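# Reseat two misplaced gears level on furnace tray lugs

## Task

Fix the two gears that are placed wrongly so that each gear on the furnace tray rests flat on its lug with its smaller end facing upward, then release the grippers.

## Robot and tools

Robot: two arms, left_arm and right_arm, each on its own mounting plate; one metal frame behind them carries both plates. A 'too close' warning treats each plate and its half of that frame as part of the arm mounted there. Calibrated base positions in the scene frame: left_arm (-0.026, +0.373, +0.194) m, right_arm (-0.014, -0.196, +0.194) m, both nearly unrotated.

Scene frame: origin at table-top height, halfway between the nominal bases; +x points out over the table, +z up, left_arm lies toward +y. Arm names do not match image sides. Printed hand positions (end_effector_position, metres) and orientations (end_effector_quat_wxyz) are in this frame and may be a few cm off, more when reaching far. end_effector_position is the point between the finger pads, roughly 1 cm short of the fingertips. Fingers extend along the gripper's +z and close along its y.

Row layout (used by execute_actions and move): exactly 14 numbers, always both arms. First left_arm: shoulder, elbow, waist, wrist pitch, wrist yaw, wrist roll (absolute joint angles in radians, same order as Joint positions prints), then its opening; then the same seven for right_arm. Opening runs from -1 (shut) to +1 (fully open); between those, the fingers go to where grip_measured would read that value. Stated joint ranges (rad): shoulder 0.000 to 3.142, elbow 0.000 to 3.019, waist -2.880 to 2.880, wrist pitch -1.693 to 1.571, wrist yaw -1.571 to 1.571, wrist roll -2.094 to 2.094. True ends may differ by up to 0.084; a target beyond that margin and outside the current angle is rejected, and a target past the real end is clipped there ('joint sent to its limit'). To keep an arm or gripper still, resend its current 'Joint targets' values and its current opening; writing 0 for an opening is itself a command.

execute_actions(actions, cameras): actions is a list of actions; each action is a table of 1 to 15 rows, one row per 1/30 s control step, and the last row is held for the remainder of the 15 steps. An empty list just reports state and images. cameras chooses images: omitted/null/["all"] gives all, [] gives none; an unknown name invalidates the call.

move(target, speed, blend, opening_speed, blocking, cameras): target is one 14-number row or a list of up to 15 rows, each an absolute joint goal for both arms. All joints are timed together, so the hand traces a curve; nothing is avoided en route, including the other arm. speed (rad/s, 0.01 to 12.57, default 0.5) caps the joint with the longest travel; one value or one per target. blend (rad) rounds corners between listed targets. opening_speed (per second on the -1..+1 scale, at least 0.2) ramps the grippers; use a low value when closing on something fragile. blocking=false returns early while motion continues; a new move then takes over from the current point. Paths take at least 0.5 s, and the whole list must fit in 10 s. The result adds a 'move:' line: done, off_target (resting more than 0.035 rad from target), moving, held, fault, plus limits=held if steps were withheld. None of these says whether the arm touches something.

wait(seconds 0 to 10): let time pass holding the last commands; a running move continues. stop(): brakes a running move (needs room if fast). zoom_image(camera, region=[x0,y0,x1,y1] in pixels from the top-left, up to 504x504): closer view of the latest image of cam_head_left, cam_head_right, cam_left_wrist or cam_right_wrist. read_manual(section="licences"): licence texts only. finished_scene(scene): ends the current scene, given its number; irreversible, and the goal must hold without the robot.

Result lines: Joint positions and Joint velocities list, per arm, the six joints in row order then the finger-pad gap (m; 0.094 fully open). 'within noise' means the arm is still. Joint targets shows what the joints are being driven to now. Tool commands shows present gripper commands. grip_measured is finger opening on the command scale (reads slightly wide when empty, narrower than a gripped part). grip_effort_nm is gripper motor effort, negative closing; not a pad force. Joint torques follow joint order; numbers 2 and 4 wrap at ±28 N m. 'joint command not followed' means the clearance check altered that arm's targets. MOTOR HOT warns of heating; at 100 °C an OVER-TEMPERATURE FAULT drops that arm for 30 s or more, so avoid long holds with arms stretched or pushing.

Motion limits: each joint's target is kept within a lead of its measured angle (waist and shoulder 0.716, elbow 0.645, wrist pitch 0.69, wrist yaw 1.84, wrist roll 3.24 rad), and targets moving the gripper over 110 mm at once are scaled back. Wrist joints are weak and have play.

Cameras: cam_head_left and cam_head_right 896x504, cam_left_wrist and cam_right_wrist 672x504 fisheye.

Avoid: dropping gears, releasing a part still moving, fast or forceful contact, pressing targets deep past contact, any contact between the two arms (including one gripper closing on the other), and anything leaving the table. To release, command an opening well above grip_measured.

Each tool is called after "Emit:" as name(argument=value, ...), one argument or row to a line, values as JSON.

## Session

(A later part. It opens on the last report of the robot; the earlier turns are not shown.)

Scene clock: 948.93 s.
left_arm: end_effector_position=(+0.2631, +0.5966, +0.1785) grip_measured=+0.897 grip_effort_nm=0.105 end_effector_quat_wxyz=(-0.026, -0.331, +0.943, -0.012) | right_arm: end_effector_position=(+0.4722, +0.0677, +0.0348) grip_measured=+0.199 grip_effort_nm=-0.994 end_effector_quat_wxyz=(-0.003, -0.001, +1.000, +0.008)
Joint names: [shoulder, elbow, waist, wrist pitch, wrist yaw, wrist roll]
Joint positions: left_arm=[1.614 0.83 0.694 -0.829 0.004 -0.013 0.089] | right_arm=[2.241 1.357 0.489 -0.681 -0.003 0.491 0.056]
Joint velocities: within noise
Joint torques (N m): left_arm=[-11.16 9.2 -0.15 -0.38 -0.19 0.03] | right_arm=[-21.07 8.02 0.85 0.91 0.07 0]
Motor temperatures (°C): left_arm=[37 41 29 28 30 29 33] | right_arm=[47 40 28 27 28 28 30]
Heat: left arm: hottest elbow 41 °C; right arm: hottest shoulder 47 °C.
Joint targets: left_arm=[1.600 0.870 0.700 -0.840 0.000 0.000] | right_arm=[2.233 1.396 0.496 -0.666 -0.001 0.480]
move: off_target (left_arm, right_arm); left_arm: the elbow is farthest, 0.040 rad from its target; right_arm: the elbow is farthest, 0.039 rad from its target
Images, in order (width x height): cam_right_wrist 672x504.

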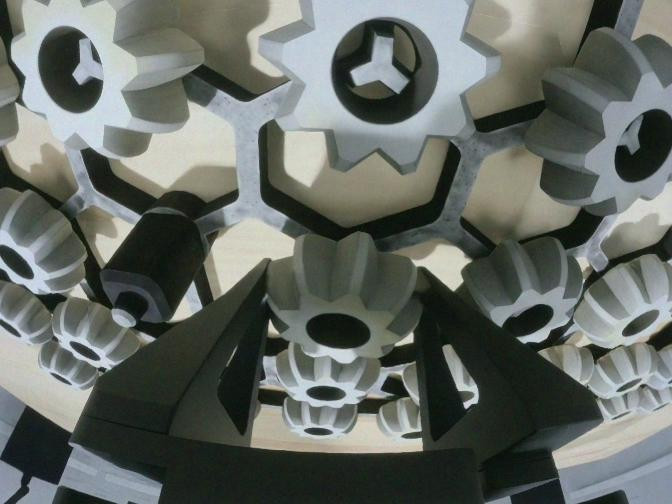

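Emit:
move(
  target=[1.6,0.87,0.7,-0.84,0,0,0.9,2.243,1.396,0.496,-0.655,0,0.48,0.03],
  speed=0.05,
  cameras=["cam_right_wrist"],
)

Emit:
zoom_image(
  camera="cam_right_wrist",
  region=[200, 130, 460, 390],
)

Emit:
move(
  target=[1.6,0.87,0.7,-0.84,0,0,0.9,2.255,1.396,0.496,-0.643,0,0.48,0.03],
  speed=0.05,
  cameras=["cam_right_wrist"],
)

Emit:
zoom_image(
  camera="cam_right_wrist",
  region=[200, 130, 460, 390],
)

Scene clock: 957.43 s.
left_arm: end_effector_position=(+0.2631, +0.5966, +0.1785) grip_measured=+0.897 grip_effort_nm=0.110 end_effector_quat_wxyz=(-0.026, -0.331, +0.943, -0.012) | right_arm: end_effector_position=(+0.4725, +0.0679, +0.0306) grip_measured=+0.199 grip_effort_nm=-0.999 end_effector_quat_wxyz=(-0.002, -0.001, +1.000, +0.009)
Joint names: [shoulder, elbow, waist, wrist pitch, wrist yaw, wrist roll]
Joint positions: left_arm=[1.614 0.83 0.694 -0.829 0.004 -0.013 0.089] | right_arm=[2.249 1.357 0.489 -0.67 -0.003 0.491 0.056]
Joint velocities: within noise
Joint torques (N m): left_arm=[-11.11 9.14 -0.03 -0.36 -0.19 0.02] | right_arm=[-20.89 7.97 0.91 0.9 0.08 0]
Motor temperatures (°C): left_arm=[37 41 29 28 30 29 33] | right_arm=[47 40 28 27 28 28 30]
Heat: left arm: hottest elbow 41 °C; right arm: hottest shoulder 47 °C.
Joint targets: left_arm=[1.600 0.870 0.700 -0.840 0.000 0.000] | right_arm=[2.243 1.396 0.496 -0.655 -0.001 0.480]
move: off_target (left_arm, right_arm); left_arm: the elbow is farthest, 0.040 rad from its target; right_arm: the elbow is farthest, 0.039 rad from its target
Images, in order (width x height): cam_right_wrist 672x504.

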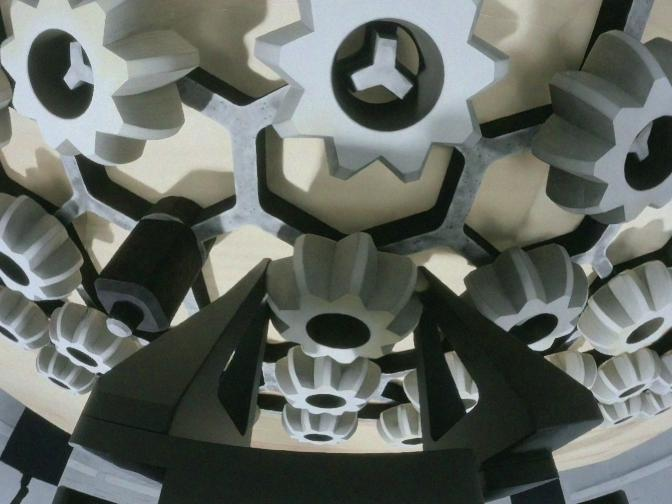

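Scaled by 1.938 from the camera's 672x504 image, which has a finer 960x720 frame.

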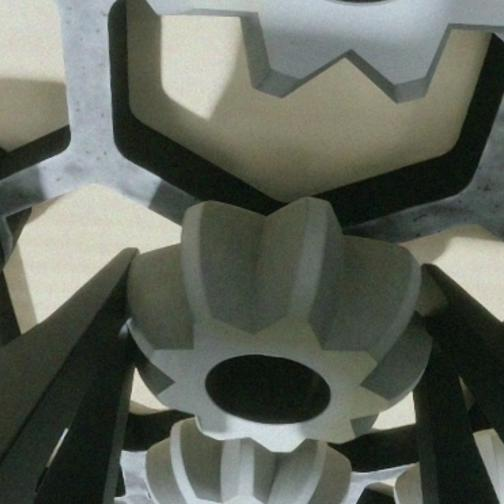

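Scene clock: 958.13 s.
left_arm: end_effector_position=(+0.2631, +0.5966, +0.1785) grip_measured=+0.897 grip_effort_nm=0.110 end_effector_quat_wxyz=(-0.026, -0.331, +0.943, -0.012) | right_arm: end_effector_position=(+0.4726, +0.0681, +0.0268) grip_measured=+0.199 grip_effort_nm=-0.994 end_effector_quat_wxyz=(-0.001, -0.001, +1.000, +0.009)
Joint names: [shoulder, elbow, waist, wrist pitch, wrist yaw, wrist roll]
Joint positions: left_arm=[1.614 0.83 0.694 -0.829 0.004 -0.013 0.089] | right_arm=[2.256 1.357 0.489 -0.661 -0.003 0.491 0.056]
Joint velocities: within noise
Joint torques (N m): left_arm=[-11.16 9.21 -0.03 -0.39 -0.18 0.02] | right_arm=[-20.48 7.92 0.79 1.05 0.09 -0.01]
Motor temperatures (°C): left_arm=[37 41 29 28 30 29 33] | right_arm=[47 40 28 27 28 28 30]
Heat: left arm: hottest elbow 41 °C; right arm: hottest shoulder 47 °C.
Joint targets: left_arm=[1.600 0.870 0.700 -0.840 0.000 0.000] | right_arm=[2.255 1.396 0.496 -0.643 -0.001 0.480]
move: off_target (left_arm, right_arm); left_arm: the elbow is farthest, 0.040 rad from its target; right_arm: the elbow is farthest, 0.039 rad from its target
Images, in order (width x height): cam_right_wrist 672x504.

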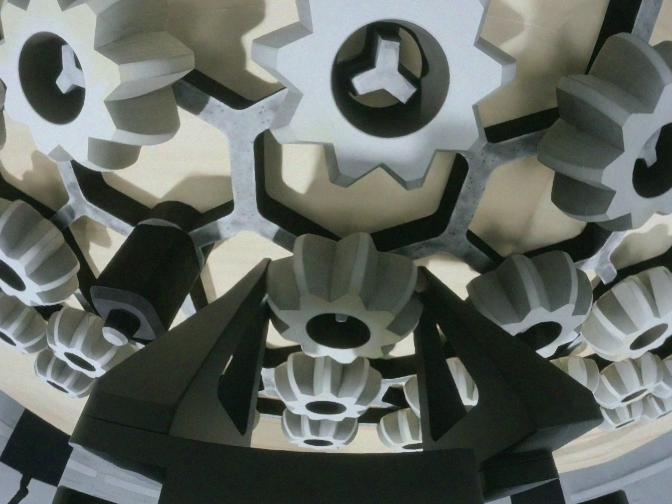

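Scaled by 1.938 from the camera's 672x504 image, which has a finer 960x720 frame.

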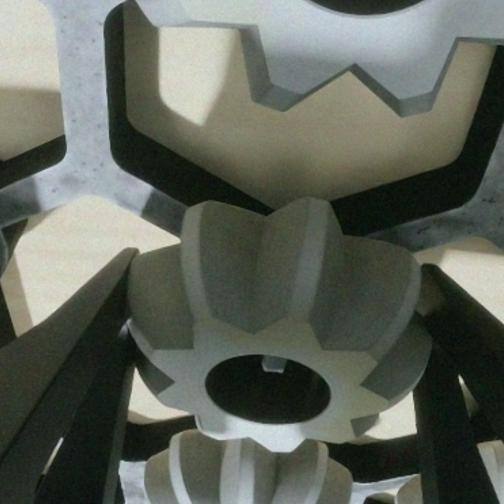

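Fin visible, lug engaged. One more step to contact, then release.

Emit:
move(
  target=[1.6,0.87,0.7,-0.84,0,0,0.9,2.267,1.396,0.496,-0.631,0,0.48,0.03],
  speed=0.04,
  cameras=["cam_right_wrist"],
)

Emit:
move(
  target=[
    [1.6,0.87,0.7,-0.84,0,0,0.9,2.264,1.396,0.496,-0.634,0,0.48,0.03],
    [1.6,0.87,0.7,-0.84,0,0,0.9,2.264,1.396,0.496,-0.634,0,0.48,0.36],
    [1.6,0.87,0.7,-0.84,0,0,0.9,2.264,1.396,0.496,-0.634,0,0.48,0.47],
  ],
  speed=0.04,
  opening_speed=0.2,
  cameras=["cam_right_wrist"],
)

Scene clock: 964.63 s.
left_arm: end_effector_position=(+0.2631, +0.5966, +0.1785) grip_measured=+0.897 grip_effort_nm=0.110 end_effector_quat_wxyz=(-0.026, -0.331, +0.943, -0.012) | right_arm: end_effector_position=(+0.4728, +0.0682, +0.0266) grip_measured=+0.199 grip_effort_nm=-0.999 end_effector_quat_wxyz=(-0.001, -0.005, +1.000, +0.009)
Joint names: [shoulder, elbow, waist, wrist pitch, wrist yaw, wrist roll]
Joint positions: left_arm=[1.614 0.83 0.694 -0.829 0.004 -0.013 0.089] | right_arm=[2.257 1.357 0.489 -0.659 -0.003 0.482 0.056]
Joint velocities: within noise
Joint torques (N m): left_arm=[-11.11 9.18 0.09 -0.39 -0.19 0.03] | right_arm=[-19.49 7.9 0.79 1.37 0.11 0]
Motor temperatures (°C): left_arm=[37 41 29 28 30 29 33] | right_arm=[48 40 28 27 28 28 30]
Heat: left arm: hottest elbow 41 °C; right arm: hottest shoulder 48 °C.
Joint targets: left_arm=[1.600 0.870 0.700 -0.840 0.000 0.000] | right_arm=[2.267 1.396 0.496 -0.631 0.000 0.471]
move: off_target (left_arm, right_arm); left_arm: the elbow is farthest, 0.040 rad from its target; right_arm: the elbow is farthest, 0.039 rad from its target
Images, in order (width x height): cam_right_wrist 672x504.

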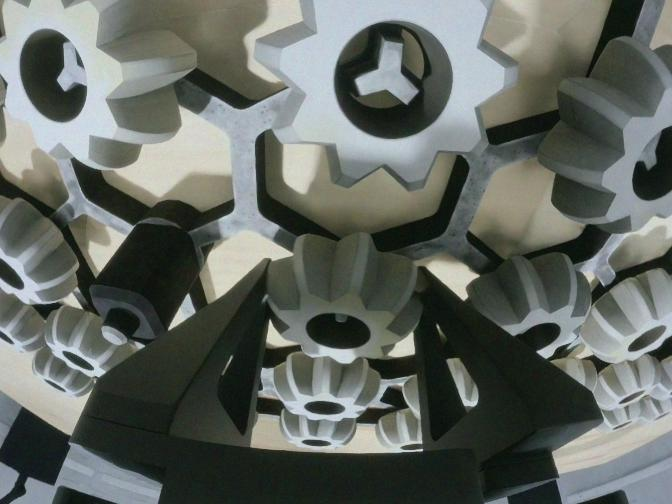

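Scene clock: 967.97 s.
left_arm: end_effector_position=(+0.2631, +0.5966, +0.1785) grip_measured=+0.897 grip_effort_nm=0.115 end_effector_quat_wxyz=(-0.026, -0.331, +0.943, -0.012) | right_arm: end_effector_position=(+0.4750, +0.0679, +0.0264) grip_measured=+0.469 grip_effort_nm=0.095 end_effector_quat_wxyz=(+0.004, -0.001, +1.000, +0.008)
Joint names: [shoulder, elbow, waist, wrist pitch, wrist yaw, wrist roll]
Joint positions: left_arm=[1.614 0.83 0.694 -0.829 0.004 -0.013 0.089] | right_arm=[2.257 1.357 0.489 -0.651 0.004 0.491 0.069]
Joint velocities: within noise
Joint torques (N m): left_arm=[-11.16 9.21 -0.03 -0.38 -0.18 0.02] | right_arm=[-19.72 7.92 0.73 1.06 0.08 0.08]
Motor temperatures (°C): left_arm=[37 41 29 28 30 29 33] | right_arm=[47 40 28 27 28 28 30]
Heat: left arm: hottest elbow 41 °C; right arm: hottest shoulder 47 °C.
Joint targets: left_arm=[1.600 0.870 0.700 -0.840 0.000 0.000] | right_arm=[2.264 1.396 0.496 -0.633 0.007 0.489]
move: off_target (left_arm, right_arm); target 2's new numbers were sent with right_arm's elbow 0.039 rad from that target; target 3's new numbers were sent with right_arm's elbow 0.039 rad from that target; left_arm: the elbow is farthest, 0.040 rad from its target; right_arm: the elbow is farthest, 0.039 rad from its target
Images, in order (width x height): cam_right_wrist 672x504.

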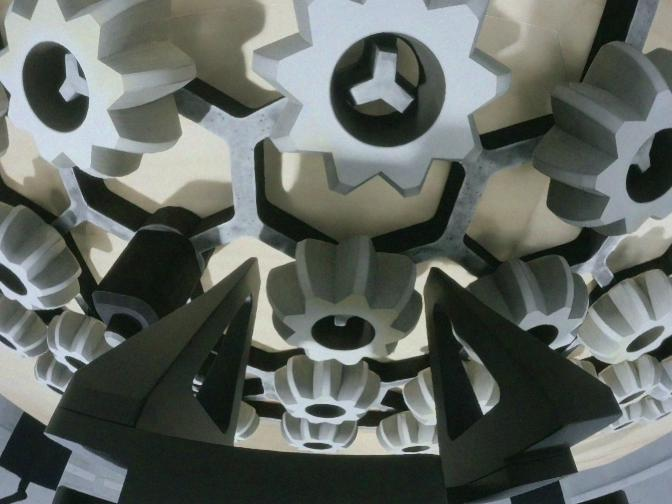

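Emit:
move(
  target=[
    [1.6,0.87,0.7,-0.84,0,0,0.9,2.21,1.396,0.496,-0.69,0,0.48,0.47],
    [1.6,0.87,0.7,-0.84,0,0,0.9,2.06,1.396,0.496,-0.84,0,0.48,0.47],
    [1.6,0.87,0.7,-0.84,0,0,0.9,2.03,1.75,-0.6,-1.0,0,0.48,0.47],
  ],
  speed=[0.06,0.15,0.5],
)

Emit:
zoom_image(
  camera="cam_head_left",
  region=[260, 130, 560, 345],
)

Emit:
zoom_image(
  camera="cam_head_right",
  region=[265, 130, 565, 345],
)

Scene clock: 979.43 s.
left_arm: end_effector_position=(+0.2631, +0.5966, +0.1785) grip_measured=+0.897 grip_effort_nm=0.105 end_effector_quat_wxyz=(-0.026, -0.331, +0.943, -0.012) | right_arm: end_effector_position=(+0.5422, -0.5735, +0.2493) grip_measured=+0.469 grip_effort_nm=0.081 end_effector_quat_wxyz=(+0.110, +0.514, +0.851, -0.002)
Joint names: [shoulder, elbow, waist, wrist pitch, wrist yaw, wrist roll]
Joint positions: left_arm=[1.614 0.83 0.694 -0.829 0.004 -0.013 0.089] | right_arm=[2.046 1.695 -0.6 -0.984 -0.006 0.489 0.069]
Joint velocities: within noise
Joint torques (N m): left_arm=[-11.16 9.16 -0.03 -0.38 -0.18 0.03] | right_arm=[-23.53 11.66 0.09 0.2 -0.04 -0.01]
Motor temperatures (°C): left_arm=[37 41 29 28 30 29 32] | right_arm=[47 40 28 27 28 28 29]
Heat: left arm: hottest elbow 41 °C; right arm: hottest shoulder 47 °C.
Joint targets: left_arm=[1.600 0.870 0.700 -0.840 0.000 0.000] | right_arm=[2.030 1.750 -0.600 -1.001 -0.007 0.479]
move: off_target (left_arm, right_arm); left_arm: the elbow is farthest, 0.040 rad from its target; right_arm: the elbow is farthest, 0.055 rad from its target

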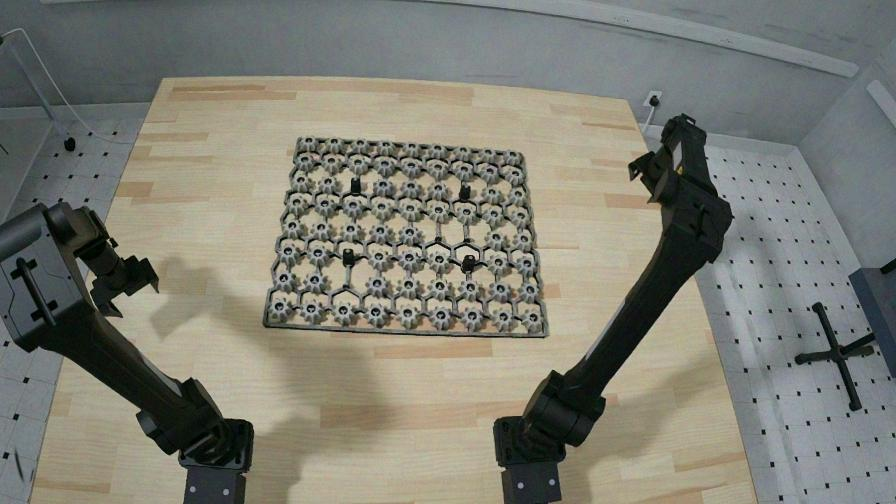

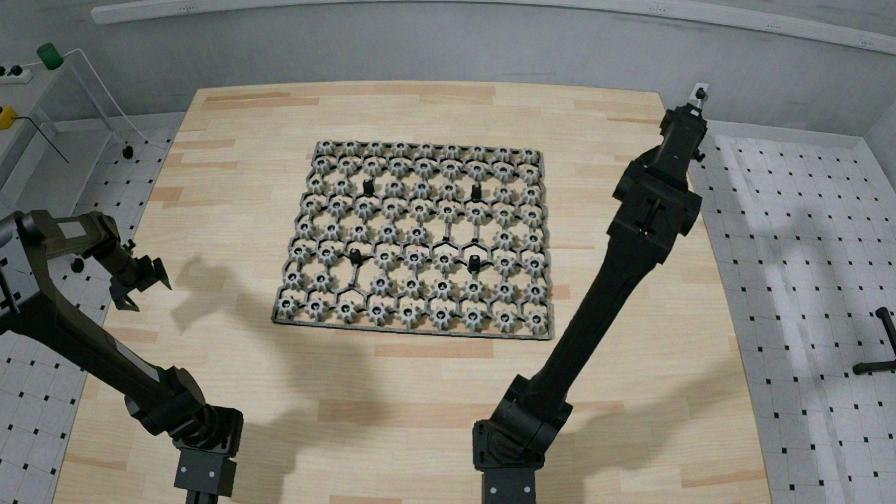

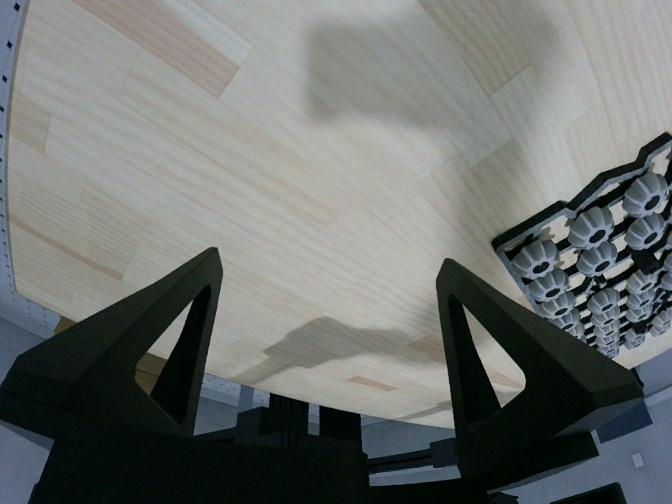

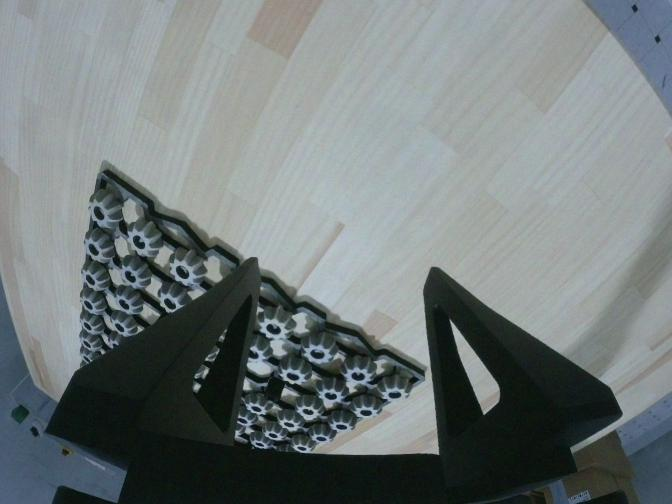

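Scaled by 1.680 from the camera's 896x504 image, which has a finer 1280x720 frame.

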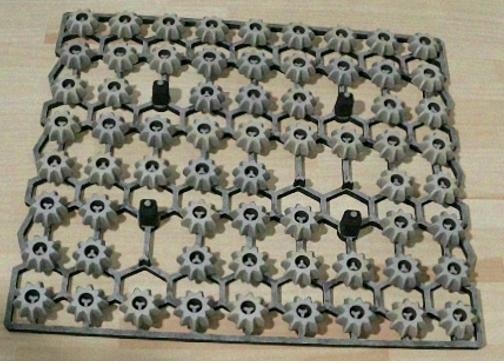

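Scaled by 1.680 from the camera's 896x504 image, which has a finer 1280x720 frame.

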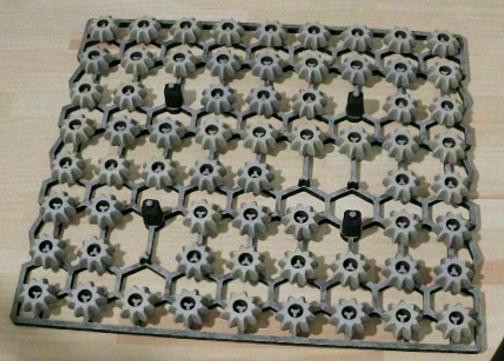

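Emit:
zoom_image(
  camera="cam_head_left",
  region=[260, 220, 420, 340],
)

Emit:
zoom_image(
  camera="cam_head_left",
  region=[400, 220, 560, 340],
)

Emit:
zoom_image(
  camera="cam_head_left",
  region=[280, 125, 410, 225],
)

Emit:
zoom_image(
  camera="cam_head_left",
  region=[400, 130, 530, 230],
)

Scaled by 3.150 from the camera's 896x504 image, which has a finer 1280x720 frame.

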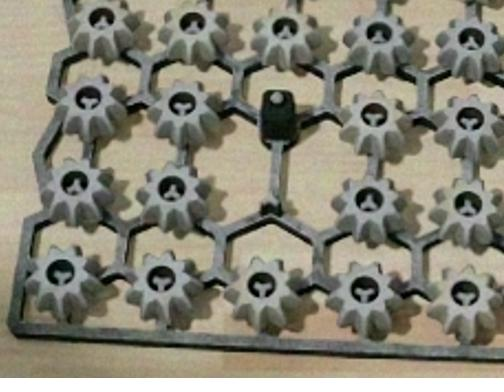

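Scaled by 3.150 from the camera's 896x504 image, which has a finer 1280x720 frame.

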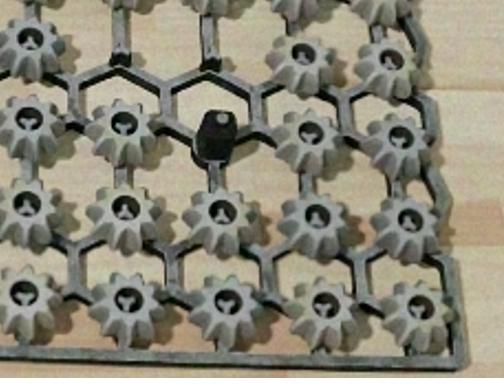

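Scaled by 3.877 from the camera's 896x504 image, which has a finer 1280x720 frame.

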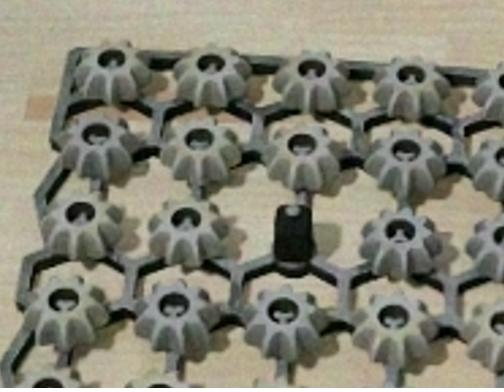

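Scaled by 3.877 from the camera's 896x504 image, which has a finer 1280x720 frame.

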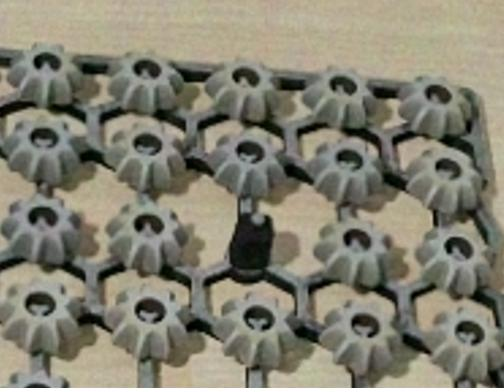

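All gears look uniform and seated.

Emit:
finished_scene(
  scene=2,
)

The scene is finished: the task was done.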